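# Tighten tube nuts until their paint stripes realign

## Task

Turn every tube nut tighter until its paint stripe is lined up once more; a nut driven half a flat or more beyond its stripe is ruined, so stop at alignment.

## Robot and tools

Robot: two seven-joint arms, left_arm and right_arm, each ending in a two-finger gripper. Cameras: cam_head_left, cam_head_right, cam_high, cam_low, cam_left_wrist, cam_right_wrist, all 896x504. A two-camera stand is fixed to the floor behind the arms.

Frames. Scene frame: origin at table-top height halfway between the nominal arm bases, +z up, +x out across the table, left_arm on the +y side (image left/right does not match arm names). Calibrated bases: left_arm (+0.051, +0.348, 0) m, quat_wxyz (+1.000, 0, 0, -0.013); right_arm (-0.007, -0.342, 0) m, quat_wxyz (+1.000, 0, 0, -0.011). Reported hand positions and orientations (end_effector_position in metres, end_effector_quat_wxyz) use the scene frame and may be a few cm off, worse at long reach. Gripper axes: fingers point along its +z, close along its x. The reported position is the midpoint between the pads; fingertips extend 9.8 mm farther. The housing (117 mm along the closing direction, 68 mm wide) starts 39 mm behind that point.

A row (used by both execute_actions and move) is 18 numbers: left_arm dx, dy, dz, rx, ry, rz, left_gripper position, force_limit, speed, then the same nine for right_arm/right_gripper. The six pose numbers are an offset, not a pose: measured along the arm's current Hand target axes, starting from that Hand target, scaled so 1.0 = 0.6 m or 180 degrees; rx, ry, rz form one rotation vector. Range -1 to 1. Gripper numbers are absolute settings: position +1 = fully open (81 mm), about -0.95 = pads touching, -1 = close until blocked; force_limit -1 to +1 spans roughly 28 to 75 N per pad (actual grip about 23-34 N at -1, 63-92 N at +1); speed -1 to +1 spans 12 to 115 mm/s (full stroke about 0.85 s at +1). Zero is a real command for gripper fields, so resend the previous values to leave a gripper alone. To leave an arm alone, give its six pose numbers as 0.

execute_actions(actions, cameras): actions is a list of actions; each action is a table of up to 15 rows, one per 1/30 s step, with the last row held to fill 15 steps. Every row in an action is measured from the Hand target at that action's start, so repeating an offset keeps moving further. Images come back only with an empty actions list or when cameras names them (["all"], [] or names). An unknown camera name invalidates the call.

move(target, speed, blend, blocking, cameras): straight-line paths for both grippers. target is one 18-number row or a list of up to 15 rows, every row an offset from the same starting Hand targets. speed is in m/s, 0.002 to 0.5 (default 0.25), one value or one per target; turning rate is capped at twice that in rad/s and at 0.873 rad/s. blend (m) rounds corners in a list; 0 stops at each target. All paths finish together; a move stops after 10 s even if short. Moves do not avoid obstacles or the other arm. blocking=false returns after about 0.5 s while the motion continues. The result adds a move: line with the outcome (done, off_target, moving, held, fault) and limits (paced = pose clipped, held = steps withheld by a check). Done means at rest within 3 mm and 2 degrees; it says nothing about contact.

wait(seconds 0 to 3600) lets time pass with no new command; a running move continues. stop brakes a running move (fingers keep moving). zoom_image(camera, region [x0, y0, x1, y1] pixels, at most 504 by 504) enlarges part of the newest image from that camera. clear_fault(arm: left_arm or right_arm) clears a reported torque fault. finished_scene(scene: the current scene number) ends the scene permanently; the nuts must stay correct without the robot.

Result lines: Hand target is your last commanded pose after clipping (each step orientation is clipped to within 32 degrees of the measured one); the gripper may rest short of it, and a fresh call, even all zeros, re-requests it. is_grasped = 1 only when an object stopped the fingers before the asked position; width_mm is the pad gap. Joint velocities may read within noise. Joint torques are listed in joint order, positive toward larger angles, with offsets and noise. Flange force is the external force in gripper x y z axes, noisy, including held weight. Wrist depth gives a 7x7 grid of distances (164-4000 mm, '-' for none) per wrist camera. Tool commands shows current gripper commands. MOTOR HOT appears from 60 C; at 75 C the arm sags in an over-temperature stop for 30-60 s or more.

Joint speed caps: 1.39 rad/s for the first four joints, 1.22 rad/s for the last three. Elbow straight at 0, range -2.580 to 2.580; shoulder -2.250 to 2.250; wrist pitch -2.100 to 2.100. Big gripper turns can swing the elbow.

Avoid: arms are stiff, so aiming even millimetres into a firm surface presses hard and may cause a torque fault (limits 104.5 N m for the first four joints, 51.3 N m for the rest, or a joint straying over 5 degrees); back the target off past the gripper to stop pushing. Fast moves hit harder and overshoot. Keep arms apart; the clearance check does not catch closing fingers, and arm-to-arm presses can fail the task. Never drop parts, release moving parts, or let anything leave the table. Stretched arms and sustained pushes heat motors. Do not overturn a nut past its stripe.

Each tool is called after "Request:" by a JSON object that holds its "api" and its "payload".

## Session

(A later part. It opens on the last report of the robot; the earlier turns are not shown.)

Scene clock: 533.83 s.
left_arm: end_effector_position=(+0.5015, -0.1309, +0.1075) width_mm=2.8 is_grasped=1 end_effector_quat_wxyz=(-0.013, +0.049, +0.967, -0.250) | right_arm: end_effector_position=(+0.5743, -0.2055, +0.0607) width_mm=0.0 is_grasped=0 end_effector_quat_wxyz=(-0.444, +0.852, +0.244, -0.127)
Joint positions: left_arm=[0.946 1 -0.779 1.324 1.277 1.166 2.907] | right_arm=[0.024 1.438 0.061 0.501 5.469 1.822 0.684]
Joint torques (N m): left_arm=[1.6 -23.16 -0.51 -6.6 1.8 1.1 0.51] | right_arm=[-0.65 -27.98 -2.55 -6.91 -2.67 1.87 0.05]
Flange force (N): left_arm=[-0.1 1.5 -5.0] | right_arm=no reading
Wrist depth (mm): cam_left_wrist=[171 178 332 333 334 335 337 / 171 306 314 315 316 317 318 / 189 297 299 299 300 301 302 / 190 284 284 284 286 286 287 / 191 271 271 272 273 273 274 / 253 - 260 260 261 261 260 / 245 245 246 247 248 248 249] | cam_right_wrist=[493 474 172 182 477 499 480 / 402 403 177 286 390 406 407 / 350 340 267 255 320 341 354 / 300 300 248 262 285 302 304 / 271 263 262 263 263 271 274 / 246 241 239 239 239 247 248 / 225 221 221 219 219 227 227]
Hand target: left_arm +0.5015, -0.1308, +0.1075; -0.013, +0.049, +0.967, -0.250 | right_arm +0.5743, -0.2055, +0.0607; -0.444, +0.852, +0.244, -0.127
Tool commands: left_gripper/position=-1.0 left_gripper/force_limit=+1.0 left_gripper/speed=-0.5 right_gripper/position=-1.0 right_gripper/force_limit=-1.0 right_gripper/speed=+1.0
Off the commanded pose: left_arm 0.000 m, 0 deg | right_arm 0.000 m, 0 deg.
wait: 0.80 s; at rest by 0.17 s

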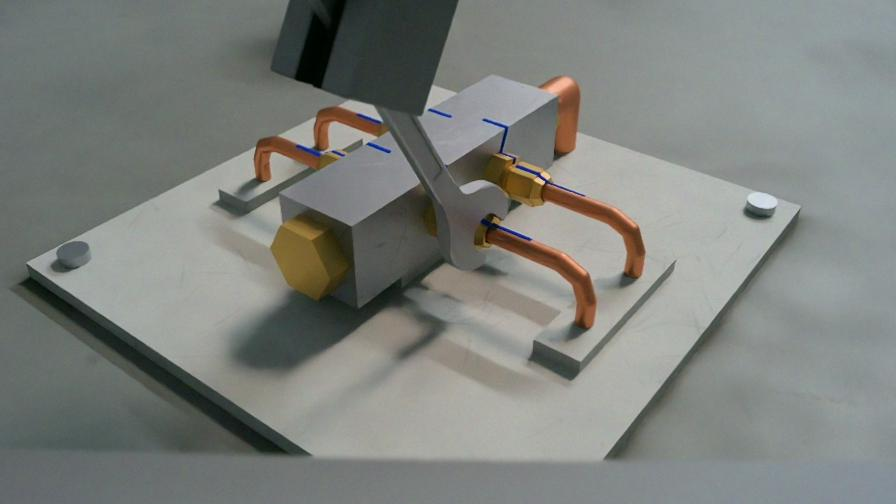

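Request:
{"api": "move", "payload": {"target": [0,0.0024,0.0007,0,0,0,-1,1,-0.5,0,0,0,0,0,0,-1,-1,1], "speed": 0.03}}

Request:
{"api": "wait", "payload": {"seconds": 0.8, "cameras": ["cam_right_wrist"]}}

Request:
{"api": "zoom_image", "payload": {"camera": "cam_right_wrist", "region": [405, 160, 515, 270]}}

Scene clock: 534.73 s.
left_arm: end_effector_position=(+0.5016, -0.1298, +0.1064) width_mm=2.8 is_grasped=1 end_effector_quat_wxyz=(-0.013, +0.049, +0.967, -0.250) | right_arm: end_effector_position=(+0.5743, -0.2055, +0.0607) width_mm=0.0 is_grasped=0 end_effector_quat_wxyz=(-0.444, +0.852, +0.244, -0.127)
Joint positions: left_arm=[0.945 1.001 -0.778 1.327 1.279 1.165 2.903] | right_arm=[0.024 1.438 0.061 0.501 5.469 1.822 0.684]
Joint torques (N m): left_arm=[1.56 -22.21 -0.47 -6.11 1.59 1.13 0.54] | right_arm=[-0.62 -28.01 -2.62 -6.9 -2.65 1.89 0.04]
Flange force (N): left_arm=[-0.3 0.6 -6.0] | right_arm=no reading
Wrist depth (mm): cam_left_wrist=[171 177 332 332 332 334 335 / 171 304 314 314 315 316 317 / 189 297 297 298 299 300 301 / 189 283 283 284 285 285 287 / 191 270 271 271 272 273 271 / 252 253 259 259 260 261 259 / 244 245 246 247 247 247 247] | cam_right_wrist=[494 474 174 182 477 499 478 / 403 403 315 286 390 406 406 / 349 339 267 255 320 341 354 / 300 300 248 263 285 302 304 / 271 262 262 263 263 271 273 / 246 241 239 239 240 247 248 / 225 222 221 219 219 227 227]
Hand target: left_arm +0.5016, -0.1298, +0.1064; -0.013, +0.049, +0.967, -0.250 | right_arm +0.5743, -0.2055, +0.0607; -0.444, +0.852, +0.244, -0.127
Off the commanded pose: left_arm 0.000 m, 0 deg | right_arm 0.000 m, 0 deg.
move: done

Scene clock: 535.53 s.
left_arm: end_effector_position=(+0.5016, -0.1298, +0.1064) width_mm=2.8 is_grasped=1 end_effector_quat_wxyz=(-0.013, +0.049, +0.967, -0.250) | right_arm: end_effector_position=(+0.5743, -0.2055, +0.0607) width_mm=0.0 is_grasped=0 end_effector_quat_wxyz=(-0.444, +0.852, +0.244, -0.127)
Joint positions: left_arm=[0.945 1.001 -0.778 1.327 1.279 1.165 2.903] | right_arm=[0.024 1.438 0.061 0.501 5.469 1.822 0.684]
Joint torques (N m): left_arm=[1.5 -22.17 -0.52 -6.07 1.56 1.11 0.59] | right_arm=[-0.58 -28 -2.54 -6.88 -2.65 1.85 0.04]
Flange force (N): left_arm=[-0.2 0.7 -6.0] | right_arm=no reading
Wrist depth (mm): cam_left_wrist=[171 178 330 332 333 334 336 / 171 305 313 313 315 316 317 / 190 297 298 298 299 299 301 / 189 283 284 284 285 286 287 / 191 270 271 271 272 273 271 / 252 253 259 260 260 260 258 / 244 245 246 247 247 247 248] | cam_right_wrist=[493 474 174 182 477 499 479 / 402 403 315 286 390 406 407 / 349 339 267 255 320 341 353 / 300 301 248 264 285 302 304 / 271 263 262 263 262 271 273 / 246 241 239 239 239 247 248 / 225 221 222 219 219 227 227]
Hand target: left_arm +0.5016, -0.1298, +0.1064; -0.013, +0.049, +0.967, -0.250 | right_arm +0.5743, -0.2055, +0.0607; -0.444, +0.852, +0.244, -0.127
Tool commands: left_gripper/position=-1.0 left_gripper/force_limit=+1.0 left_gripper/speed=-0.5 right_gripper/position=-1.0 right_gripper/force_limit=-1.0 right_gripper/speed=+1.0
Off the commanded pose: left_arm 0.000 m, 0 deg | right_arm 0.000 m, 0 deg.
wait: 0.80 s; at rest by 0.17 s

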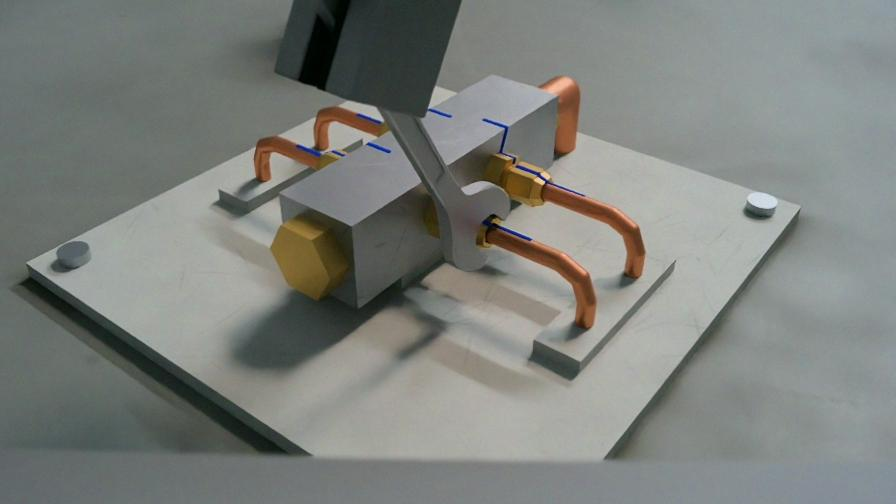

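Scaled by 4.582 from the camera's image (finer frame: 1280x720).

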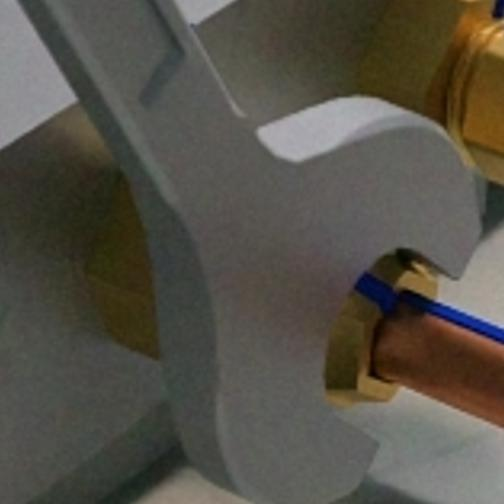

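Request:
{"api": "move", "payload": {"target": [0,0.0024,0.0007,0,0,0,-1,1,-0.5,0,0,0,0,0,0,-1,-1,1], "speed": 0.03}}

Request:
{"api": "move", "payload": {"target": [0,0.0016,0.0005,0,0,0,-1,1,-0.5,0,0,0,0,0,0,-1,-1,1], "speed": 0.03}}

Request:
{"api": "wait", "payload": {"seconds": 0.8, "cameras": ["cam_right_wrist"]}}

Request:
{"api": "zoom_image", "payload": {"camera": "cam_right_wrist", "region": [405, 160, 515, 270]}}

Scene clock: 539.23 s.
left_arm: end_effector_position=(+0.5017, -0.1287, +0.1054) width_mm=2.8 is_grasped=1 end_effector_quat_wxyz=(-0.013, +0.048, +0.967, -0.250) | right_arm: end_effector_position=(+0.5743, -0.2055, +0.0607) width_mm=0.0 is_grasped=0 end_effector_quat_wxyz=(-0.444, +0.852, +0.244, -0.127)
Joint positions: left_arm=[0.944 1.001 -0.778 1.33 1.28 1.164 2.899] | right_arm=[0.024 1.438 0.061 0.501 5.469 1.822 0.684]
Joint torques (N m): left_arm=[1.72 -21.88 -0.14 -6.11 1.71 1.12 0.55] | right_arm=[-0.6 -28.01 -2.56 -6.89 -2.67 1.87 0.05]
Flange force (N): left_arm=[-0.1 0.7 -6.9] | right_arm=no reading
Wrist depth (mm): cam_left_wrist=[171 177 329 326 331 331 335 / 171 303 312 312 313 314 315 / 189 295 293 297 298 298 299 / 189 281 282 283 283 284 285 / 190 269 270 270 272 270 269 / 251 255 258 258 259 260 257 / 243 244 244 245 246 246 246] | cam_right_wrist=[493 473 175 182 477 500 479 / 402 403 315 286 391 406 407 / 350 339 267 255 320 341 354 / 299 300 248 268 285 302 304 / 271 262 263 263 263 271 273 / 246 241 239 239 239 248 248 / 226 221 221 219 219 227 227]
Hand target: left_arm +0.5017, -0.1287, +0.1054; -0.013, +0.048, +0.967, -0.250 | right_arm +0.5743, -0.2055, +0.0607; -0.444, +0.852, +0.244, -0.127
Off the commanded pose: left_arm 0.000 m, 0 deg | right_arm 0.000 m, 0 deg.
move: done

Scene clock: 539.73 s.
left_arm: end_effector_position=(+0.5018, -0.1280, +0.1046) width_mm=2.8 is_grasped=1 end_effector_quat_wxyz=(-0.013, +0.049, +0.967, -0.250) | right_arm: end_effector_position=(+0.5743, -0.2055, +0.0607) width_mm=0.0 is_grasped=0 end_effector_quat_wxyz=(-0.444, +0.852, +0.244, -0.127)
Joint positions: left_arm=[0.943 1.002 -0.777 1.332 1.281 1.163 2.896] | right_arm=[0.024 1.438 0.061 0.501 5.469 1.822 0.684]
Joint torques (N m): left_arm=[1.86 -21.38 0.11 -5.76 1.64 1.3 0.58] | right_arm=[-0.62 -28.01 -2.54 -6.93 -2.65 1.88 0.06]
Flange force (N): left_arm=[-0.6 0.2 -7.5] | right_arm=no reading
Wrist depth (mm): cam_left_wrist=[171 177 328 325 330 332 333 / 171 302 311 312 312 313 314 / 189 295 293 297 297 298 298 / 188 281 280 282 283 283 285 / 190 268 269 269 271 268 269 / 250 253 257 259 258 259 257 / 240 244 244 245 245 246 246] | cam_right_wrist=[493 474 176 182 479 499 479 / 402 402 315 286 390 406 406 / 350 339 267 255 320 342 354 / 300 300 248 269 284 302 304 / 271 262 262 263 263 270 273 / 246 241 238 239 239 247 248 / 226 222 222 219 219 227 227]
Hand target: left_arm +0.5018, -0.1280, +0.1046; -0.013, +0.049, +0.967, -0.250 | right_arm +0.5743, -0.2055, +0.0607; -0.444, +0.852, +0.244, -0.127
Off the commanded pose: left_arm 0.000 m, 0 deg | right_arm 0.000 m, 0 deg.
move: done

Scene clock: 540.53 s.
left_arm: end_effector_position=(+0.5018, -0.1281, +0.1046) width_mm=2.8 is_grasped=1 end_effector_quat_wxyz=(-0.013, +0.049, +0.967, -0.250) | right_arm: end_effector_position=(+0.5743, -0.2055, +0.0607) width_mm=0.0 is_grasped=0 end_effector_quat_wxyz=(-0.444, +0.852, +0.244, -0.127)
Joint positions: left_arm=[0.943 1.002 -0.777 1.332 1.281 1.163 2.896] | right_arm=[0.024 1.438 0.061 0.501 5.469 1.822 0.684]
Joint torques (N m): left_arm=[1.87 -21.3 0.1 -5.77 1.56 1.34 0.59] | right_arm=[-0.59 -28.05 -2.59 -6.9 -2.67 1.88 0.06]
Flange force (N): left_arm=[-0.4 0.4 -7.4] | right_arm=no reading
Wrist depth (mm): cam_left_wrist=[171 177 329 326 331 331 334 / 170 302 311 312 313 313 314 / 189 295 292 296 297 298 298 / 189 281 281 282 283 283 284 / 190 268 269 269 271 268 269 / 250 253 257 258 258 259 257 / 241 243 244 245 245 245 246] | cam_right_wrist=[493 473 176 182 478 499 480 / 402 403 315 285 391 407 406 / 350 339 267 255 320 342 354 / 299 301 248 269 285 302 304 / 271 263 262 263 263 270 273 / 246 241 239 239 239 247 248 / 225 222 221 219 219 226 227]
Hand target: left_arm +0.5018, -0.1281, +0.1046; -0.013, +0.049, +0.967, -0.250 | right_arm +0.5743, -0.2055, +0.0607; -0.444, +0.852, +0.244, -0.127
Tool commands: left_gripper/position=-1.0 left_gripper/force_limit=+1.0 left_gripper/speed=-0.5 right_gripper/position=-1.0 right_gripper/force_limit=-1.0 right_gripper/speed=+1.0
Off the commanded pose: left_arm 0.000 m, 0 deg | right_arm 0.000 m, 0 deg.
wait: 0.80 s; at rest by 0.17 s

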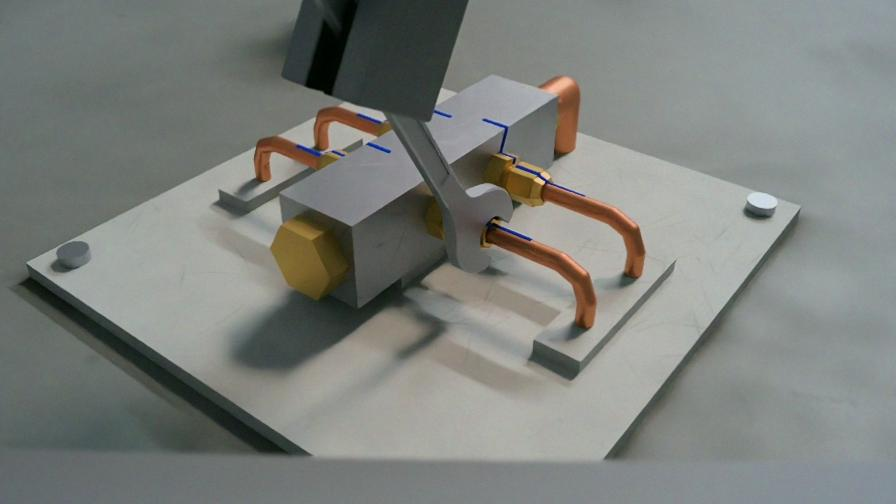

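Scaled by 4.582 from the camera's image (finer frame: 1280x720).

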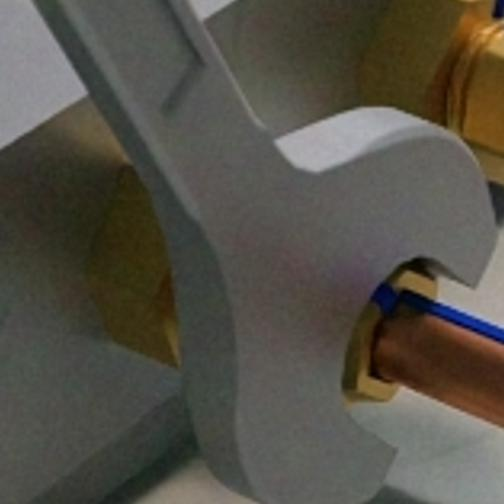

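Request:
{"api": "move", "payload": {"target": [[0.002,0.0003,-0.0006,0,0,0,-1,1,-0.5,0,0,0,0,0,0,-1,-1,1],[0.002,0.0069,-0.0111,0.0278,0,0,-1,1,-0.5,0,0,0,0,0,0,-1,-1,1],[0.002,0.0144,-0.0209,0.0556,0,0,-1,1,-0.5,0,0,0,0,0,0,-1,-1,1]], "speed": 0.03, "blend": 0.001}}

Request:
{"api": "wait", "payload": {"seconds": 0.8, "cameras": ["cam_right_wrist"]}}

Request:
{"api": "zoom_image", "payload": {"camera": "cam_right_wrist", "region": [405, 160, 515, 270]}}

Scene clock: 544.73 s.
left_arm: end_effector_position=(+0.5020, -0.1144, +0.1114) width_mm=2.8 is_grasped=1 end_effector_quat_wxyz=(-0.017, +0.047, +0.942, -0.333) | right_arm: end_effector_position=(+0.5743, -0.2055, +0.0607) width_mm=0.0 is_grasped=0 end_effector_quat_wxyz=(-0.444, +0.852, +0.244, -0.127)
Joint positions: left_arm=[0.844 0.968 -0.696 1.46 1.436 1.18 2.661] | right_arm=[0.024 1.438 0.061 0.501 5.469 1.822 0.684]
Joint torques (N m): left_arm=[4.46 -20.75 3.04 -5.93 2.24 2.84 0.68] | right_arm=[-0.61 -28.04 -2.56 -6.89 -2.64 1.9 0.06]
Flange force (N): left_arm=[-1.8 1.9 -10.1] | right_arm=no reading
Wrist depth (mm): cam_left_wrist=[199 207 403 405 399 410 421 / 195 206 366 374 375 376 379 / 205 332 345 345 348 348 350 / 208 315 322 317 323 324 325 / 290 215 301 301 307 304 304 / 276 273 283 283 281 285 282 / 261 262 266 267 264 265 265] | cam_right_wrist=[494 496 - 188 476 499 479 / 403 403 403 296 377 405 407 / 350 339 267 262 320 341 353 / 300 300 248 269 285 302 304 / 271 262 263 263 263 270 273 / 246 241 239 239 239 247 248 / 225 221 221 219 219 227 227]
Hand target: left_arm +0.5020, -0.1144, +0.1114; -0.017, +0.047, +0.942, -0.333 | right_arm +0.5743, -0.2055, +0.0607; -0.444, +0.852, +0.244, -0.127
Off the commanded pose: left_arm 0.000 m, 0 deg | right_arm 0.000 m, 0 deg.
move: done; blend cut to 0.0006 m at target 1

Scene clock: 545.53 s.
left_arm: end_effector_position=(+0.5020, -0.1144, +0.1114) width_mm=2.8 is_grasped=1 end_effector_quat_wxyz=(-0.017, +0.047, +0.942, -0.333) | right_arm: end_effector_position=(+0.5743, -0.2055, +0.0607) width_mm=0.0 is_grasped=0 end_effector_quat_wxyz=(-0.444, +0.852, +0.244, -0.127)
Joint positions: left_arm=[0.844 0.968 -0.696 1.46 1.436 1.18 2.661] | right_arm=[0.024 1.438 0.061 0.501 5.469 1.822 0.684]
Joint torques (N m): left_arm=[4.54 -20.74 3.06 -5.93 2.29 2.83 0.69] | right_arm=[-0.62 -28.04 -2.58 -6.92 -2.66 1.9 0.07]
Flange force (N): left_arm=[-1.9 2.0 -10.3] | right_arm=no reading
Wrist depth (mm): cam_left_wrist=[199 207 404 405 399 409 420 / 195 206 365 373 375 377 379 / 205 332 344 346 346 347 350 / 208 315 321 316 323 323 325 / 289 214 301 301 307 303 304 / 276 274 283 283 280 285 282 / 261 262 266 267 264 265 265] | cam_right_wrist=[494 494 - 188 477 499 480 / 401 404 403 296 377 406 407 / 350 339 267 263 320 341 353 / 300 300 248 269 285 302 304 / 271 262 263 263 263 271 273 / 247 241 239 239 239 248 248 / 226 221 222 219 219 227 227]
Hand target: left_arm +0.5020, -0.1144, +0.1114; -0.017, +0.047, +0.942, -0.333 | right_arm +0.5743, -0.2055, +0.0607; -0.444, +0.852, +0.244, -0.127
Tool commands: left_gripper/position=-1.0 left_gripper/force_limit=+1.0 left_gripper/speed=-0.5 right_gripper/position=-1.0 right_gripper/force_limit=-1.0 right_gripper/speed=+1.0
Off the commanded pose: left_arm 0.000 m, 0 deg | right_arm 0.000 m, 0 deg.
wait: 0.80 s; at rest by 0.17 s

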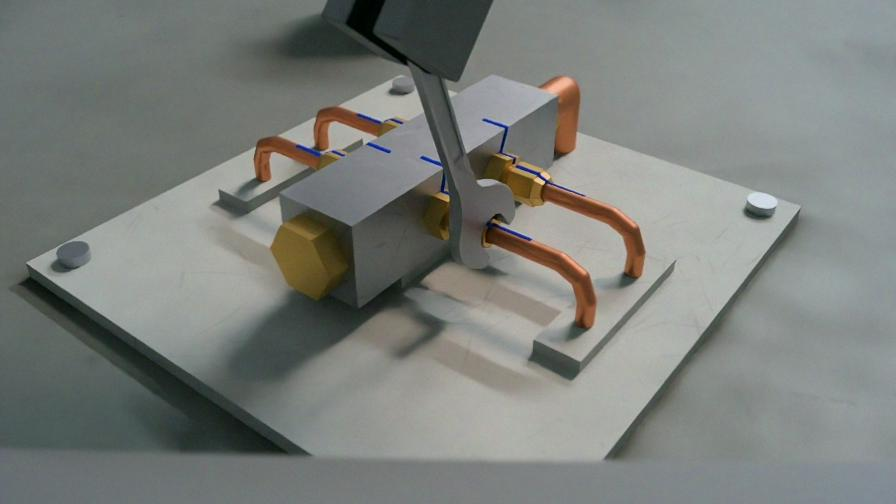

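Scaled by 4.582 from the camera's image (finer frame: 1280x720).

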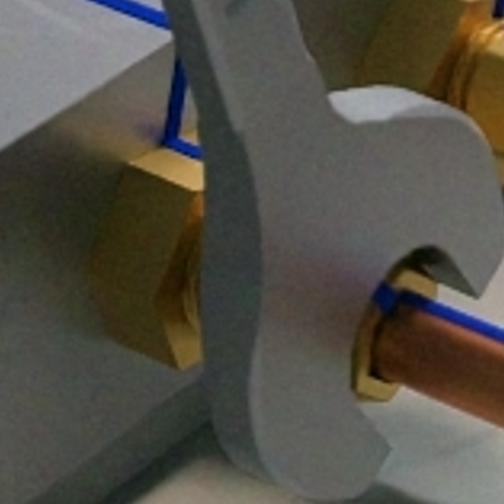

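Request:
{"api": "move", "payload": {"target": [[0.0033,0,0,0,0,0,-1,1,-0.5,0,0,0,0,0,0,-1,-1,1],[0.0033,0.0067,-0.0105,0.0278,0,0,-1,1,-0.5,0,0,0,0,0,0,-1,-1,1]], "speed": 0.03}}

Request:
{"api": "wait", "payload": {"seconds": 0.8, "cameras": ["cam_right_wrist"]}}

Request:
{"api": "zoom_image", "payload": {"camera": "cam_right_wrist", "region": [405, 160, 515, 270]}}

Scene clock: 548.10 s.
left_arm: end_effector_position=(+0.5007, -0.1071, +0.1139) width_mm=2.8 is_grasped=1 end_effector_quat_wxyz=(-0.019, +0.046, +0.926, -0.374) | right_arm: end_effector_position=(+0.5743, -0.2055, +0.0607) width_mm=0.0 is_grasped=0 end_effector_quat_wxyz=(-0.444, +0.852, +0.244, -0.127)
Joint positions: left_arm=[0.792 0.963 -0.656 1.517 1.511 1.211 2.546] | right_arm=[0.024 1.438 0.061 0.501 5.469 1.822 0.684]
Joint torques (N m): left_arm=[6.99 -20.21 5.53 -3.25 0.88 5.52 1.32] | right_arm=[-0.62 -28.01 -2.61 -6.89 -2.65 1.9 0.05]
Flange force (N): left_arm=[-9.4 2.1 -7.6] | right_arm=no reading
Wrist depth (mm): cam_left_wrist=[215 225 457 450 461 464 482 / 209 221 406 416 418 419 423 / 207 244 367 379 372 382 384 / 220 339 345 348 348 350 346 / 225 225 320 315 328 323 325 / 290 286 297 298 - 296 297 / 272 273 274 279 276 276 277] | cam_right_wrist=[493 494 455 199 476 500 478 / 402 403 404 297 378 406 406 / 349 339 267 263 320 341 353 / 300 300 248 268 285 302 304 / 271 263 263 263 263 271 273 / 246 241 239 239 239 247 248 / 226 222 221 219 219 227 227]
Hand target: left_arm +0.5007, -0.1071, +0.1138; -0.019, +0.046, +0.926, -0.374 | right_arm +0.5743, -0.2055, +0.0607; -0.444, +0.852, +0.244, -0.127
Off the commanded pose: left_arm 0.000 m, 0 deg | right_arm 0.000 m, 0 deg.
move: done

Scene clock: 548.90 s.
left_arm: end_effector_position=(+0.5007, -0.1071, +0.1138) width_mm=2.8 is_grasped=1 end_effector_quat_wxyz=(-0.019, +0.046, +0.926, -0.374) | right_arm: end_effector_position=(+0.5743, -0.2055, +0.0607) width_mm=0.0 is_grasped=0 end_effector_quat_wxyz=(-0.444, +0.852, +0.244, -0.127)
Joint positions: left_arm=[0.792 0.963 -0.656 1.517 1.511 1.211 2.546] | right_arm=[0.024 1.438 0.061 0.501 5.469 1.822 0.684]
Joint torques (N m): left_arm=[7.05 -19.79 5.63 -2.91 0.8 5.52 1.26] | right_arm=[-0.58 -28 -2.57 -6.91 -2.66 1.88 0.08]
Flange force (N): left_arm=[-10.2 1.2 -8.0] | right_arm=no reading
Wrist depth (mm): cam_left_wrist=[215 225 458 449 462 466 480 / 209 221 405 414 417 418 422 / 207 243 369 378 373 381 383 / 220 339 346 348 348 350 346 / 225 225 320 316 328 322 324 / 290 286 299 298 - 296 297 / 272 273 274 279 276 276 277] | cam_right_wrist=[493 494 454 199 477 500 479 / 402 403 405 297 378 407 407 / 350 339 267 263 320 341 354 / 300 300 247 269 285 302 303 / 271 262 263 264 263 271 273 / 246 241 239 239 240 247 248 / 225 221 221 219 219 227 227]
Hand target: left_arm +0.5007, -0.1071, +0.1138; -0.019, +0.046, +0.926, -0.374 | right_arm +0.5743, -0.2055, +0.0607; -0.444, +0.852, +0.244, -0.127
Tool commands: left_gripper/position=-1.0 left_gripper/force_limit=+1.0 left_gripper/speed=-0.5 right_gripper/position=-1.0 right_gripper/force_limit=-1.0 right_gripper/speed=+1.0
Off the commanded pose: left_arm 0.000 m, 0 deg | right_arm 0.000 m, 0 deg.
wait: 0.80 s; at rest by 0.17 s

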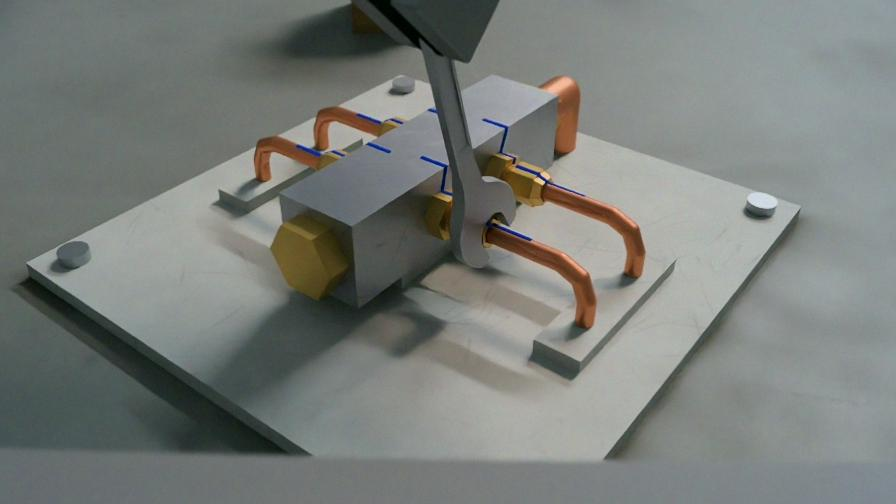

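Scaled by 4.582 from the camera's image (finer frame: 1280x720).

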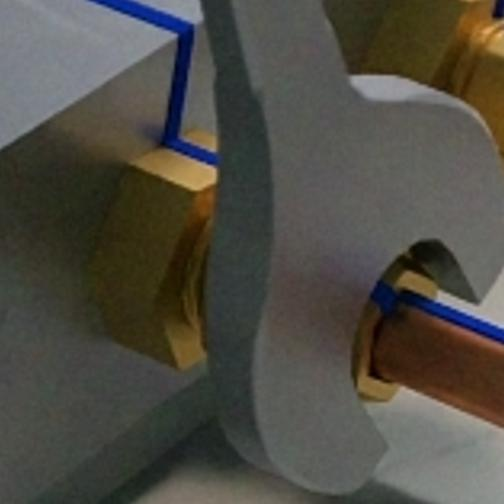

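Request:
{"api": "move", "payload": {"target": [[0,-0.0057,0.011,-0.0278,0,0,-1,1,-0.5,0,0,0,0,0,0,-1,-1,1],[0,-0.0108,0.0229,-0.0556,0,0,-1,1,-0.5,0,0,0,0,0,0,-1,-1,1]], "speed": 0.04, "blend": 0.001}}

Request:
{"api": "wait", "payload": {"seconds": 0.8, "cameras": ["cam_right_wrist"]}}

Request:
{"api": "zoom_image", "payload": {"camera": "cam_right_wrist", "region": [405, 160, 515, 270]}}

Scene clock: 554.93 s.
left_arm: end_effector_position=(+0.4993, -0.1212, +0.1084) width_mm=2.8 is_grasped=1 end_effector_quat_wxyz=(-0.015, +0.048, +0.955, -0.292) | right_arm: end_effector_position=(+0.5743, -0.2055, +0.0607) width_mm=0.0 is_grasped=0 end_effector_quat_wxyz=(-0.444, +0.852, +0.244, -0.127)
Joint positions: left_arm=[0.9 0.976 -0.735 1.41 1.36 1.159 2.774] | right_arm=[0.024 1.438 0.061 0.501 5.469 1.822 0.684]
Joint torques (N m): left_arm=[6.68 -20.93 4.52 -3.02 1.18 5.51 1.45] | right_arm=[-0.62 -28 -2.59 -6.9 -2.65 1.88 0.05]
Flange force (N): left_arm=[-11.6 2.2 -5.1] | right_arm=no reading
Wrist depth (mm): cam_left_wrist=[185 193 362 365 366 366 369 / 183 212 335 340 342 343 344 / 202 314 319 315 320 321 322 / 200 299 300 302 302 302 303 / 201 284 284 285 285 286 287 / 262 266 270 269 270 272 270 / 252 253 253 257 255 255 255] | cam_right_wrist=[494 495 179 186 477 500 480 / 403 403 388 296 391 406 408 / 350 339 267 255 320 341 353 / 300 300 248 268 284 302 304 / 270 262 263 263 263 271 273 / 246 241 239 239 239 247 248 / 225 221 221 219 219 227 227]
Hand target: left_arm +0.4993, -0.1212, +0.1084; -0.015, +0.048, +0.955, -0.292 | right_arm +0.5743, -0.2055, +0.0607; -0.444, +0.852, +0.244, -0.127
Off the commanded pose: left_arm 0.000 m, 0 deg | right_arm 0.000 m, 0 deg.
move: done

Scene clock: 555.73 s.
left_arm: end_effector_position=(+0.4993, -0.1212, +0.1084) width_mm=2.8 is_grasped=1 end_effector_quat_wxyz=(-0.015, +0.048, +0.955, -0.292) | right_arm: end_effector_position=(+0.5743, -0.2055, +0.0607) width_mm=0.0 is_grasped=0 end_effector_quat_wxyz=(-0.444, +0.852, +0.244, -0.127)
Joint positions: left_arm=[0.9 0.976 -0.735 1.41 1.36 1.159 2.774] | right_arm=[0.024 1.438 0.061 0.501 5.469 1.822 0.684]
Joint torques (N m): left_arm=[6.58 -20.92 4.51 -3.07 1.21 5.51 1.48] | right_arm=[-0.61 -28.02 -2.58 -6.93 -2.66 1.89 0.06]
Flange force (N): left_arm=[-11.3 2.2 -5.2] | right_arm=no reading
Wrist depth (mm): cam_left_wrist=[186 193 363 363 365 367 369 / 184 212 335 339 341 342 343 / 202 313 319 316 321 322 323 / 201 299 301 302 302 302 303 / 201 283 285 285 286 286 287 / 262 265 270 270 271 271 269 / 252 253 254 257 255 255 256] | cam_right_wrist=[494 494 179 186 478 498 478 / 403 403 388 297 391 406 407 / 350 339 267 255 320 340 353 / 300 299 248 269 285 302 304 / 271 262 262 263 263 271 273 / 246 241 239 239 239 248 248 / 226 221 222 219 219 227 227]
Hand target: left_arm +0.4993, -0.1212, +0.1084; -0.015, +0.048, +0.955, -0.292 | right_arm +0.5743, -0.2055, +0.0607; -0.444, +0.852, +0.244, -0.127
Tool commands: left_gripper/position=-1.0 left_gripper/force_limit=+1.0 left_gripper/speed=-0.5 right_gripper/position=-1.0 right_gripper/force_limit=-1.0 right_gripper/speed=+1.0
Off the commanded pose: left_arm 0.000 m, 0 deg | right_arm 0.000 m, 0 deg.
wait: 0.80 s; at rest by 0.17 s

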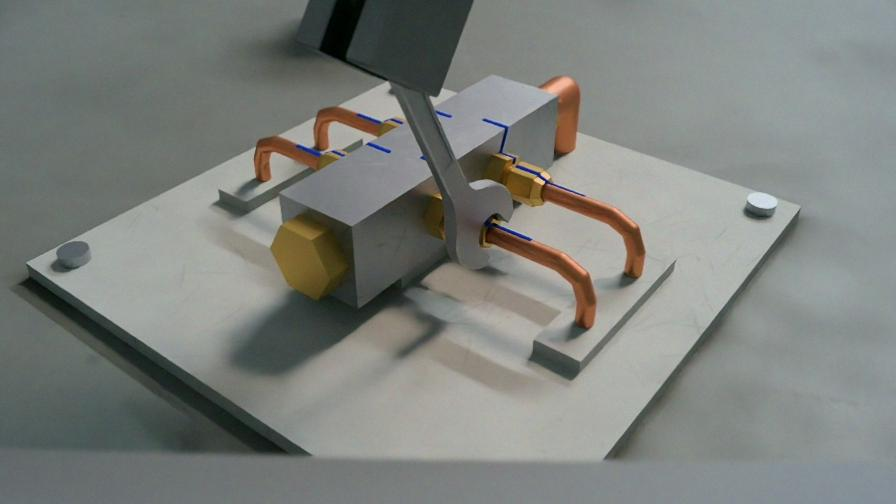

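Scaled by 4.582 from the camera's image (finer frame: 1280x720).

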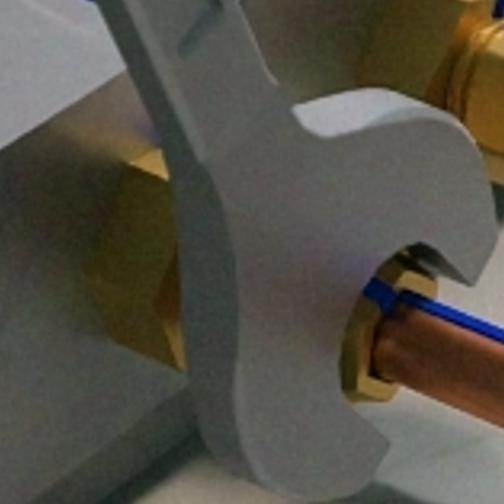

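Request:
{"api": "move", "payload": {"target": [0,-0.0057,0.011,-0.0278,0,0,-1,1,-0.5,0,0,0,0,0,0,-1,-1,1], "speed": 0.04}}

Request:
{"api": "move", "payload": {"target": [0,-0.0034,0.0066,-0.0167,0,0,-1,1,-0.5,0,0,0,0,0,0,-1,-1,1], "speed": 0.04}}

Request:
{"api": "move", "payload": {"target": [0,-0.0034,0.0066,-0.0167,0,0,-1,1,-0.5,0,0,0,0,0,0,-1,-1,1], "speed": 0.04}}

Request:
{"api": "wait", "payload": {"seconds": 0.8, "cameras": ["cam_right_wrist"]}}

Request:
{"api": "zoom_image", "payload": {"camera": "cam_right_wrist", "region": [405, 160, 515, 270]}}

Scene clock: 557.97 s.
left_arm: end_effector_position=(+0.4986, -0.1277, +0.1049) width_mm=2.8 is_grasped=1 end_effector_quat_wxyz=(-0.013, +0.048, +0.967, -0.250) | right_arm: end_effector_position=(+0.5743, -0.2055, +0.0607) width_mm=0.0 is_grasped=0 end_effector_quat_wxyz=(-0.444, +0.852, +0.244, -0.127)
Joint positions: left_arm=[0.948 0.996 -0.776 1.344 1.281 1.158 2.891] | right_arm=[0.024 1.438 0.061 0.501 5.469 1.822 0.684]
Joint torques (N m): left_arm=[5.74 -21.6 3.35 -3.31 1.36 4.86 1.4] | right_arm=[-0.63 -28.02 -2.58 -6.89 -2.66 1.87 0.08]
Flange force (N): left_arm=[-11.0 1.8 -4.2] | right_arm=no reading
Wrist depth (mm): cam_left_wrist=[172 178 329 325 330 331 333 / 172 308 311 312 313 313 315 / 188 295 292 297 297 299 300 / 190 281 282 283 283 283 284 / 192 268 270 270 271 271 269 / 252 254 258 258 258 259 257 / 243 244 245 245 245 246 246] | cam_right_wrist=[492 473 176 186 478 499 481 / 402 402 315 286 390 407 406 / 350 339 267 252 320 341 353 / 300 300 248 268 285 302 303 / 271 263 263 263 262 271 274 / 246 241 239 239 239 247 248 / 225 222 222 219 219 227 227]
Hand target: left_arm +0.4986, -0.1277, +0.1049; -0.013, +0.048, +0.967, -0.250 | right_arm +0.5743, -0.2055, +0.0607; -0.444, +0.852, +0.244, -0.127
Off the commanded pose: left_arm 0.000 m, 0 deg | right_arm 0.000 m, 0 deg.
move: done

Scene clock: 558.93 s.
left_arm: end_effector_position=(+0.4983, -0.1314, +0.1024) width_mm=2.8 is_grasped=1 end_effector_quat_wxyz=(-0.012, +0.049, +0.973, -0.224) | right_arm: end_effector_position=(+0.5743, -0.2055, +0.0607) width_mm=0.0 is_grasped=0 end_effector_quat_wxyz=(-0.444, +0.852, +0.244, -0.127)
Joint positions: left_arm=[0.974 1.012 -0.8 1.301 1.235 1.165 2.962] | right_arm=[0.024 1.438 0.061 0.501 5.469 1.822 0.684]
Joint torques (N m): left_arm=[5.75 -22.16 3.06 -3.51 1.66 4.7 1.49] | right_arm=[-0.61 -28 -2.56 -6.88 -2.65 1.87 0.08]
Flange force (N): left_arm=[-11.2 2.2 -3.9] | right_arm=no reading
Wrist depth (mm): cam_left_wrist=[- 169 307 308 309 312 315 / - 293 293 294 295 299 299 / 183 283 284 284 285 285 286 / 185 271 271 273 271 273 274 / 186 260 261 261 262 262 261 / 245 248 251 251 251 252 250 / 236 239 242 241 241 240 241] | cam_right_wrist=[493 475 174 186 477 500 479 / 402 403 177 287 391 407 407 / 350 339 267 255 320 341 354 / 300 300 248 268 285 302 304 / 271 263 263 263 263 270 273 / 246 241 239 239 239 248 248 / 226 221 221 219 219 227 227]
Hand target: left_arm +0.4983, -0.1314, +0.1024; -0.012, +0.049, +0.973, -0.224 | right_arm +0.5743, -0.2055, +0.0607; -0.444, +0.852, +0.244, -0.127
Off the commanded pose: left_arm 0.000 m, 0 deg | right_arm 0.000 m, 0 deg.
move: done

Scene clock: 559.90 s.
left_arm: end_effector_position=(+0.4979, -0.1350, +0.0997) width_mm=2.8 is_grasped=1 end_effector_quat_wxyz=(-0.011, +0.049, +0.979, -0.199) | right_arm: end_effector_position=(+0.5743, -0.2055, +0.0607) width_mm=0.0 is_grasped=0 end_effector_quat_wxyz=(-0.444, +0.852, +0.244, -0.127)
Joint positions: left_arm=[0.997 1.031 -0.825 1.255 1.19 1.177 3.031] | right_arm=[0.024 1.438 0.061 0.501 5.469 1.822 0.684]
Joint torques (N m): left_arm=[1.66 -22.7 -0.7 -7.2 2.06 0.14 0.33] | right_arm=[-0.6 -28.03 -2.57 -6.9 -2.65 1.9 0.06]
Flange force (N): left_arm=[2.0 2.6 -7.8] | right_arm=no reading
Wrist depth (mm): cam_left_wrist=[- - 292 292 294 297 297 / - 280 279 280 281 284 285 / 176 271 269 270 271 274 275 / 178 261 262 262 262 263 264 / 179 252 252 253 254 254 253 / 238 241 244 243 245 243 243 / 233 232 233 236 235 235 235] | cam_right_wrist=[472 - 171 186 476 500 480 / 402 403 178 297 390 406 406 / 350 339 259 255 320 341 353 / 300 300 248 262 285 301 304 / 271 263 263 263 263 270 273 / 246 241 239 239 239 247 248 / 226 222 221 219 219 227 227]
Hand target: left_arm +0.4979, -0.1350, +0.0997; -0.011, +0.049, +0.979, -0.199 | right_arm +0.5743, -0.2055, +0.0607; -0.444, +0.852, +0.244, -0.127
Off the commanded pose: left_arm 0.000 m, 0 deg | right_arm 0.000 m, 0 deg.
move: done

Scene clock: 560.70 s.
left_arm: end_effector_position=(+0.4979, -0.1350, +0.0997) width_mm=2.8 is_grasped=1 end_effector_quat_wxyz=(-0.011, +0.049, +0.979, -0.199) | right_arm: end_effector_position=(+0.5743, -0.2055, +0.0607) width_mm=0.0 is_grasped=0 end_effector_quat_wxyz=(-0.444, +0.852, +0.244, -0.127)
Joint positions: left_arm=[0.997 1.031 -0.825 1.255 1.19 1.177 3.031] | right_arm=[0.024 1.438 0.061 0.501 5.469 1.822 0.684]
Joint torques (N m): left_arm=[1.58 -22.7 -0.76 -7.09 2.08 0.21 0.34] | right_arm=[-0.57 -27.99 -2.58 -6.93 -2.66 1.9 0.06]
Flange force (N): left_arm=[1.9 2.4 -7.6] | right_arm=no reading
Wrist depth (mm): cam_left_wrist=[- - 291 292 293 296 297 / - 278 278 280 281 285 285 / 177 271 270 269 271 273 274 / 177 261 261 262 263 263 264 / 179 252 252 253 254 254 253 / 239 241 244 242 245 243 244 / 233 232 234 236 235 235 236] | cam_right_wrist=[474 - 171 186 478 500 479 / 402 403 179 296 390 406 407 / 349 340 258 255 320 341 353 / 300 300 248 261 285 302 304 / 270 263 262 263 263 270 273 / 247 241 239 239 239 248 247 / 226 221 221 219 219 227 227]
Hand target: left_arm +0.4979, -0.1350, +0.0997; -0.011, +0.049, +0.979, -0.199 | right_arm +0.5743, -0.2055, +0.0607; -0.444, +0.852, +0.244, -0.127
Tool commands: left_gripper/position=-1.0 left_gripper/force_limit=+1.0 left_gripper/speed=-0.5 right_gripper/position=-1.0 right_gripper/force_limit=-1.0 right_gripper/speed=+1.0
Off the commanded pose: left_arm 0.000 m, 0 deg | right_arm 0.000 m, 0 deg.
wait: 0.80 s; at rest by 0.17 s

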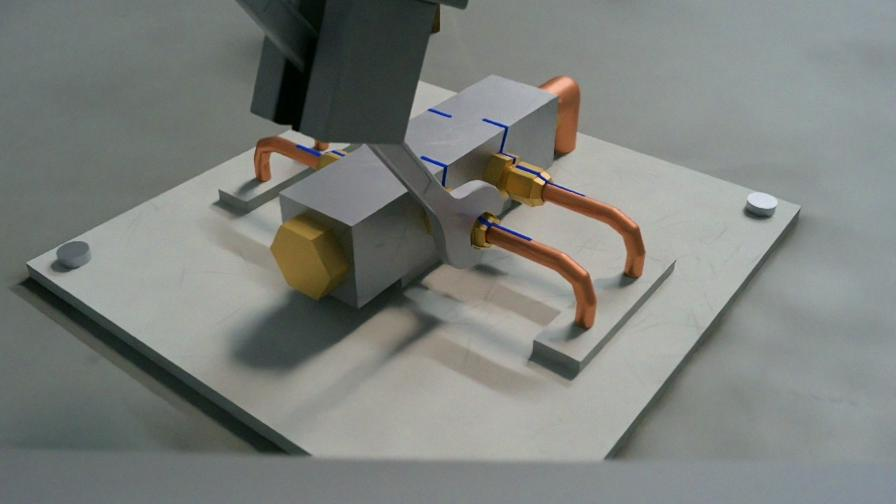

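Scaled by 4.582 from the camera's image (finer frame: 1280x720).

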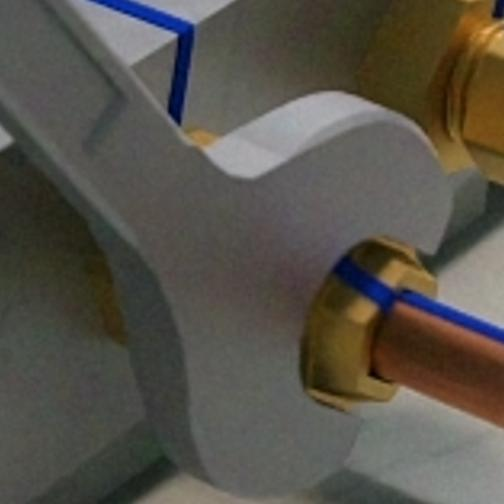

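Request:
{"api": "move", "payload": {"target": [[0,0.0067,-0.0105,0.0278,0,0,-1,1,-0.5,0,0,0,0,0,0,-1,-1,1],[0,0.0142,-0.0203,0.0556,0,0,-1,1,-0.5,0,0,0,0,0,0,-1,-1,1]], "speed": 0.03, "blend": 0.001}}

Request:
{"api": "wait", "payload": {"seconds": 0.8, "cameras": ["cam_right_wrist"]}}

Request:
{"api": "zoom_image", "payload": {"camera": "cam_right_wrist", "region": [405, 160, 515, 270]}}

Scene clock: 564.37 s.
left_arm: end_effector_position=(+0.4992, -0.1224, +0.1076) width_mm=2.8 is_grasped=1 end_effector_quat_wxyz=(-0.015, +0.048, +0.958, -0.283) | right_arm: end_effector_position=(+0.5743, -0.2055, +0.0607) width_mm=0.0 is_grasped=0 end_effector_quat_wxyz=(-0.444, +0.852, +0.244, -0.127)
Joint positions: left_arm=[0.91 0.98 -0.743 1.397 1.344 1.158 2.797] | right_arm=[0.024 1.438 0.061 0.501 5.469 1.822 0.684]
Joint torques (N m): left_arm=[-15.85 -33.61 -14.8 0.03 -3.26 1.72 1.02] | right_arm=[-0.62 -28 -2.58 -6.92 -2.66 1.89 0.08]
Flange force (N): left_arm=[-7.5 -19.0 39.3] | right_arm=no reading
Wrist depth (mm): cam_left_wrist=[181 189 355 356 356 359 361 / 180 226 332 333 334 335 337 / 196 308 313 309 315 315 318 / 197 292 291 296 296 297 299 / 197 279 281 281 285 283 283 / 258 262 266 267 268 268 266 / 249 249 251 251 252 252 253] | cam_right_wrist=[492 494 178 188 477 500 479 / 402 403 362 296 391 406 407 / 349 339 267 254 320 342 354 / 300 300 247 262 285 302 304 / 271 262 263 263 263 271 273 / 246 241 239 239 239 248 248 / 226 222 222 219 219 227 227]
Hand target: left_arm +0.4992, -0.1224, +0.1076; -0.015, +0.048, +0.958, -0.283 | right_arm +0.5743, -0.2055, +0.0607; -0.444, +0.852, +0.244, -0.127
Off the commanded pose: left_arm 0.000 m, 0 deg | right_arm 0.000 m, 0 deg.
move: done

Scene clock: 565.17 s.
left_arm: end_effector_position=(+0.4992, -0.1224, +0.1076) width_mm=2.8 is_grasped=1 end_effector_quat_wxyz=(-0.015, +0.048, +0.958, -0.283) | right_arm: end_effector_position=(+0.5743, -0.2055, +0.0607) width_mm=0.0 is_grasped=0 end_effector_quat_wxyz=(-0.444, +0.852, +0.244, -0.127)
Joint positions: left_arm=[0.91 0.98 -0.743 1.397 1.344 1.158 2.797] | right_arm=[0.024 1.438 0.061 0.501 5.469 1.822 0.684]
Joint torques (N m): left_arm=[-15.92 -33.48 -14.8 -0.02 -3.27 1.76 1.03] | right_arm=[-0.66 -28 -2.55 -6.91 -2.65 1.89 0.05]
Flange force (N): left_arm=[-7.0 -19.0 39.1] | right_arm=no reading
Wrist depth (mm): cam_left_wrist=[181 189 355 356 357 359 360 / 181 226 331 333 335 335 336 / 196 308 312 310 314 316 317 / 197 291 292 296 297 298 299 / 197 279 280 281 284 282 283 / 258 261 266 266 268 268 266 / 249 249 250 251 252 252 253] | cam_right_wrist=[493 496 178 188 477 498 479 / 402 404 363 296 390 405 407 / 349 339 267 254 320 341 354 / 300 300 248 261 285 302 304 / 271 263 263 263 263 270 273 / 246 241 239 239 239 248 248 / 226 221 221 219 219 227 227]
Hand target: left_arm +0.4992, -0.1224, +0.1076; -0.015, +0.048, +0.958, -0.283 | right_arm +0.5743, -0.2055, +0.0607; -0.444, +0.852, +0.244, -0.127
Tool commands: left_gripper/position=-1.0 left_gripper/force_limit=+1.0 left_gripper/speed=-0.5 right_gripper/position=-1.0 right_gripper/force_limit=-1.0 right_gripper/speed=+1.0
Off the commanded pose: left_arm 0.000 m, 0 deg | right_arm 0.000 m, 0 deg.
wait: 0.80 s; at rest by 0.17 s

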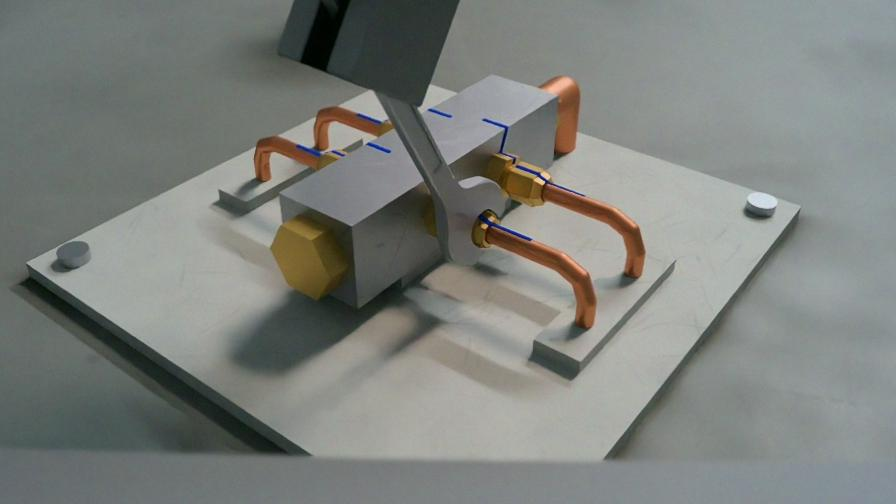

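Scaled by 4.582 from the camera's image (finer frame: 1280x720).

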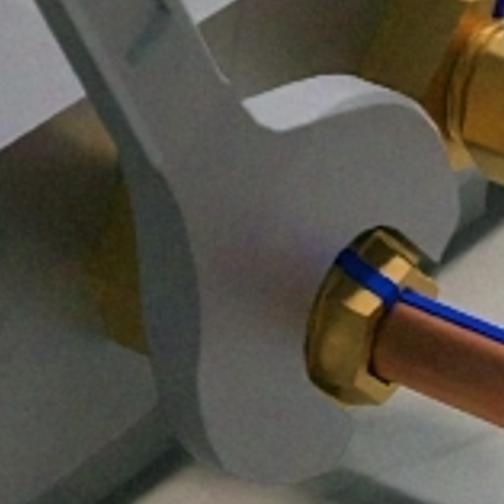

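Request:
{"api": "move", "payload": {"target": [[0,0.0067,-0.0105,0.0278,0,0,-1,1,-0.5,0,0,0,0,0,0,-1,-1,1]], "speed": 0.03}}

Request:
{"api": "wait", "payload": {"seconds": 0.8, "cameras": ["cam_right_wrist"]}}

Request:
{"api": "zoom_image", "payload": {"camera": "cam_right_wrist", "region": [405, 160, 515, 270]}}

Scene clock: 567.20 s.
left_arm: end_effector_position=(+0.4999, -0.1157, +0.1107) width_mm=2.8 is_grasped=1 end_effector_quat_wxyz=(-0.017, +0.047, +0.945, -0.325) | right_arm: end_effector_position=(+0.5743, -0.2055, +0.0607) width_mm=0.0 is_grasped=0 end_effector_quat_wxyz=(-0.444, +0.852, +0.244, -0.127)
Joint positions: left_arm=[0.858 0.966 -0.702 1.457 1.422 1.172 2.68] | right_arm=[0.024 1.438 0.061 0.501 5.469 1.822 0.684]
Joint torques (N m): left_arm=[-19.9 -30.38 -17.11 2.46 -4.38 0.7 1.02] | right_arm=[-0.57 -28.01 -2.56 -6.9 -2.65 1.88 0.06]
Flange force (N): left_arm=[-7.6 -24.0 43.2] | right_arm=no reading
Wrist depth (mm): cam_left_wrist=[195 203 396 397 399 401 412 / 193 203 359 367 368 370 372 / 206 327 339 341 342 342 344 / 207 311 317 313 318 319 320 / 206 295 297 297 303 300 301 / 270 271 280 280 281 282 279 / 259 260 261 264 262 263 263] | cam_right_wrist=[493 496 181 191 477 499 479 / 402 403 403 296 390 406 407 / 350 339 267 259 320 341 353 / 300 300 248 269 285 302 304 / 270 263 262 264 263 271 274 / 246 241 239 239 239 247 248 / 225 222 222 219 220 227 227]
Hand target: left_arm +0.4999, -0.1157, +0.1107; -0.017, +0.047, +0.945, -0.325 | right_arm +0.5743, -0.2055, +0.0607; -0.444, +0.852, +0.244, -0.127
Off the commanded pose: left_arm 0.000 m, 0 deg | right_arm 0.000 m, 0 deg.
move: done

Scene clock: 568.00 s.
left_arm: end_effector_position=(+0.4999, -0.1157, +0.1107) width_mm=2.8 is_grasped=1 end_effector_quat_wxyz=(-0.017, +0.047, +0.945, -0.325) | right_arm: end_effector_position=(+0.5743, -0.2055, +0.0607) width_mm=0.0 is_grasped=0 end_effector_quat_wxyz=(-0.444, +0.852, +0.244, -0.127)
Joint positions: left_arm=[0.858 0.966 -0.702 1.457 1.422 1.172 2.68] | right_arm=[0.024 1.438 0.061 0.501 5.469 1.822 0.684]
Joint torques (N m): left_arm=[-19.93 -30.35 -17.1 2.47 -4.38 0.75 1.01] | right_arm=[-0.62 -28 -2.58 -6.9 -2.64 1.87 0.05]
Flange force (N): left_arm=[-7.5 -24.1 43.2] | right_arm=no reading
Wrist depth (mm): cam_left_wrist=[195 203 395 397 400 403 411 / 192 203 359 366 368 370 373 / 206 327 338 339 341 344 345 / 207 311 317 313 319 319 321 / 206 295 297 297 303 300 301 / 269 271 280 281 281 283 279 / 258 260 261 264 262 263 264] | cam_right_wrist=[494 494 182 191 476 499 479 / 402 403 403 297 390 406 406 / 349 340 267 259 320 341 353 / 299 300 248 268 285 302 304 / 271 263 262 263 263 271 273 / 247 241 239 239 239 248 248 / 226 221 221 219 219 227 227]
Hand target: left_arm +0.4999, -0.1157, +0.1107; -0.017, +0.047, +0.945, -0.325 | right_arm +0.5743, -0.2055, +0.0607; -0.444, +0.852, +0.244, -0.127
Tool commands: left_gripper/position=-1.0 left_gripper/force_limit=+1.0 left_gripper/speed=-0.5 right_gripper/position=-1.0 right_gripper/force_limit=-1.0 right_gripper/speed=+1.0
Off the commanded pose: left_arm 0.000 m, 0 deg | right_arm 0.000 m, 0 deg.
wait: 0.80 s; at rest by 0.17 s

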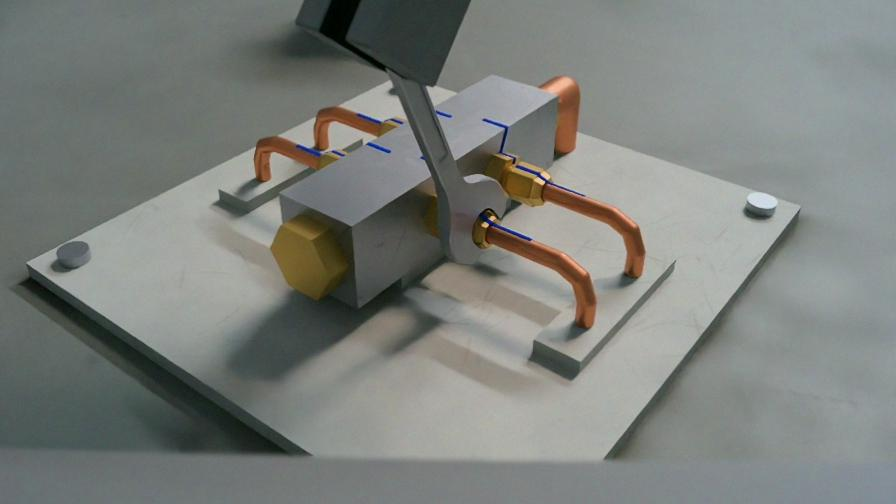

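Scaled by 4.582 from the camera's image (finer frame: 1280x720).

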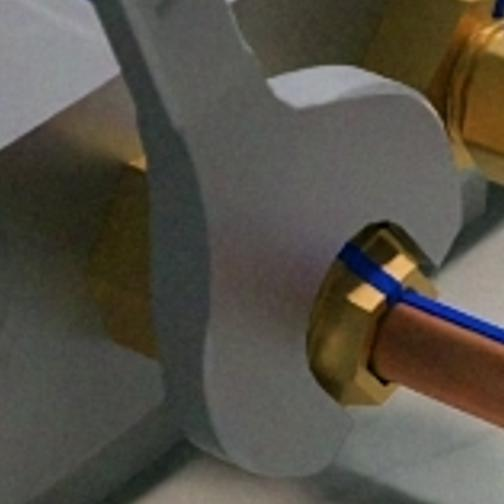

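Request:
{"api": "move", "payload": {"target": [[0,0.0067,-0.0105,0.0278,0,0,-1,1,-0.5,0,0,0,0,0,0,-1,-1,1]], "speed": 0.03}}

Request:
{"api": "wait", "payload": {"seconds": 0.8, "cameras": ["cam_right_wrist"]}}

Request:
{"api": "zoom_image", "payload": {"camera": "cam_right_wrist", "region": [405, 160, 515, 270]}}

Scene clock: 570.03 s.
left_arm: end_effector_position=(+0.5006, -0.1087, +0.1132) width_mm=2.8 is_grasped=1 end_effector_quat_wxyz=(-0.019, +0.047, +0.929, -0.366) | right_arm: end_effector_position=(+0.5743, -0.2055, +0.0607) width_mm=0.0 is_grasped=0 end_effector_quat_wxyz=(-0.444, +0.852, +0.244, -0.127)
Joint positions: left_arm=[0.803 0.963 -0.663 1.508 1.496 1.202 2.568] | right_arm=[0.024 1.438 0.061 0.501 5.469 1.822 0.684]
Joint torques (N m): left_arm=[-24.2 -28.15 -19.67 4.72 -5.29 -0.1 1.05] | right_arm=[-0.61 -28.01 -2.55 -6.92 -2.66 1.89 0.07]
Flange force (N): left_arm=[-8.3 -28.1 50.2] | right_arm=no reading
Wrist depth (mm): cam_left_wrist=[211 220 450 450 450 454 469 / 206 217 406 406 409 411 415 / 205 243 365 372 367 375 377 / 219 334 341 342 342 345 342 / 215 315 316 312 324 318 320 / 283 284 295 296 298 293 294 / 269 271 272 276 274 274 275] | cam_right_wrist=[495 474 - 193 478 499 480 / 402 403 404 308 391 406 406 / 350 340 267 259 320 342 353 / 301 301 247 268 285 302 304 / 271 262 262 263 263 270 273 / 246 241 239 239 239 248 248 / 225 221 221 219 219 227 227]
Hand target: left_arm +0.5006, -0.1087, +0.1132; -0.019, +0.047, +0.929, -0.366 | right_arm +0.5743, -0.2055, +0.0607; -0.444, +0.852, +0.244, -0.127
Off the commanded pose: left_arm 0.000 m, 0 deg | right_arm 0.000 m, 0 deg.
move: done

Scene clock: 570.83 s.
left_arm: end_effector_position=(+0.5006, -0.1087, +0.1132) width_mm=2.8 is_grasped=1 end_effector_quat_wxyz=(-0.019, +0.047, +0.929, -0.366) | right_arm: end_effector_position=(+0.5743, -0.2055, +0.0607) width_mm=0.0 is_grasped=0 end_effector_quat_wxyz=(-0.444, +0.852, +0.244, -0.127)
Joint positions: left_arm=[0.803 0.963 -0.663 1.508 1.496 1.202 2.568] | right_arm=[0.024 1.438 0.061 0.501 5.469 1.822 0.684]
Joint torques (N m): left_arm=[-24.24 -28.11 -19.81 4.76 -5.37 -0.05 1.05] | right_arm=[-0.61 -28.02 -2.59 -6.89 -2.66 1.89 0.05]
Flange force (N): left_arm=[-8.3 -28.1 50.5] | right_arm=no reading
Wrist depth (mm): cam_left_wrist=[211 220 448 450 453 454 470 / 206 217 407 406 408 410 416 / 205 243 364 372 367 376 378 / 219 333 340 343 344 345 341 / 215 316 317 312 325 319 321 / 283 284 295 295 297 293 294 / 269 271 272 276 273 275 275] | cam_right_wrist=[494 474 - 193 477 499 480 / 403 404 403 308 390 406 405 / 349 339 267 259 320 341 353 / 300 300 248 268 285 302 304 / 271 263 262 264 263 270 273 / 246 241 239 239 239 248 248 / 226 222 221 219 219 227 227]
Hand target: left_arm +0.5006, -0.1087, +0.1132; -0.019, +0.047, +0.929, -0.366 | right_arm +0.5743, -0.2055, +0.0607; -0.444, +0.852, +0.244, -0.127
Tool commands: left_gripper/position=-1.0 left_gripper/force_limit=+1.0 left_gripper/speed=-0.5 right_gripper/position=-1.0 right_gripper/force_limit=-1.0 right_gripper/speed=+1.0
Off the commanded pose: left_arm 0.000 m, 0 deg | right_arm 0.000 m, 0 deg.
wait: 0.80 s; at rest by 0.17 s

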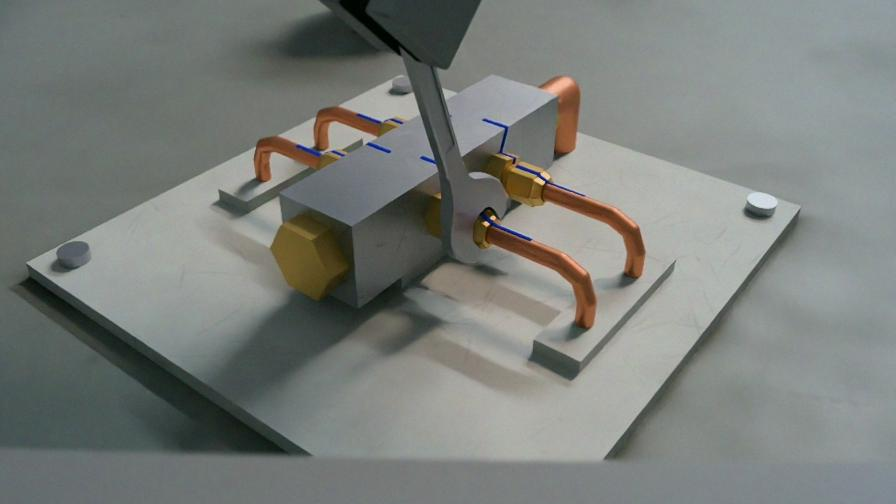

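Scaled by 4.582 from the camera's image (finer frame: 1280x720).

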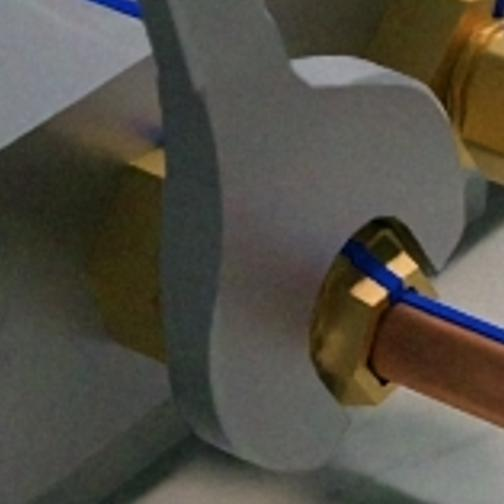

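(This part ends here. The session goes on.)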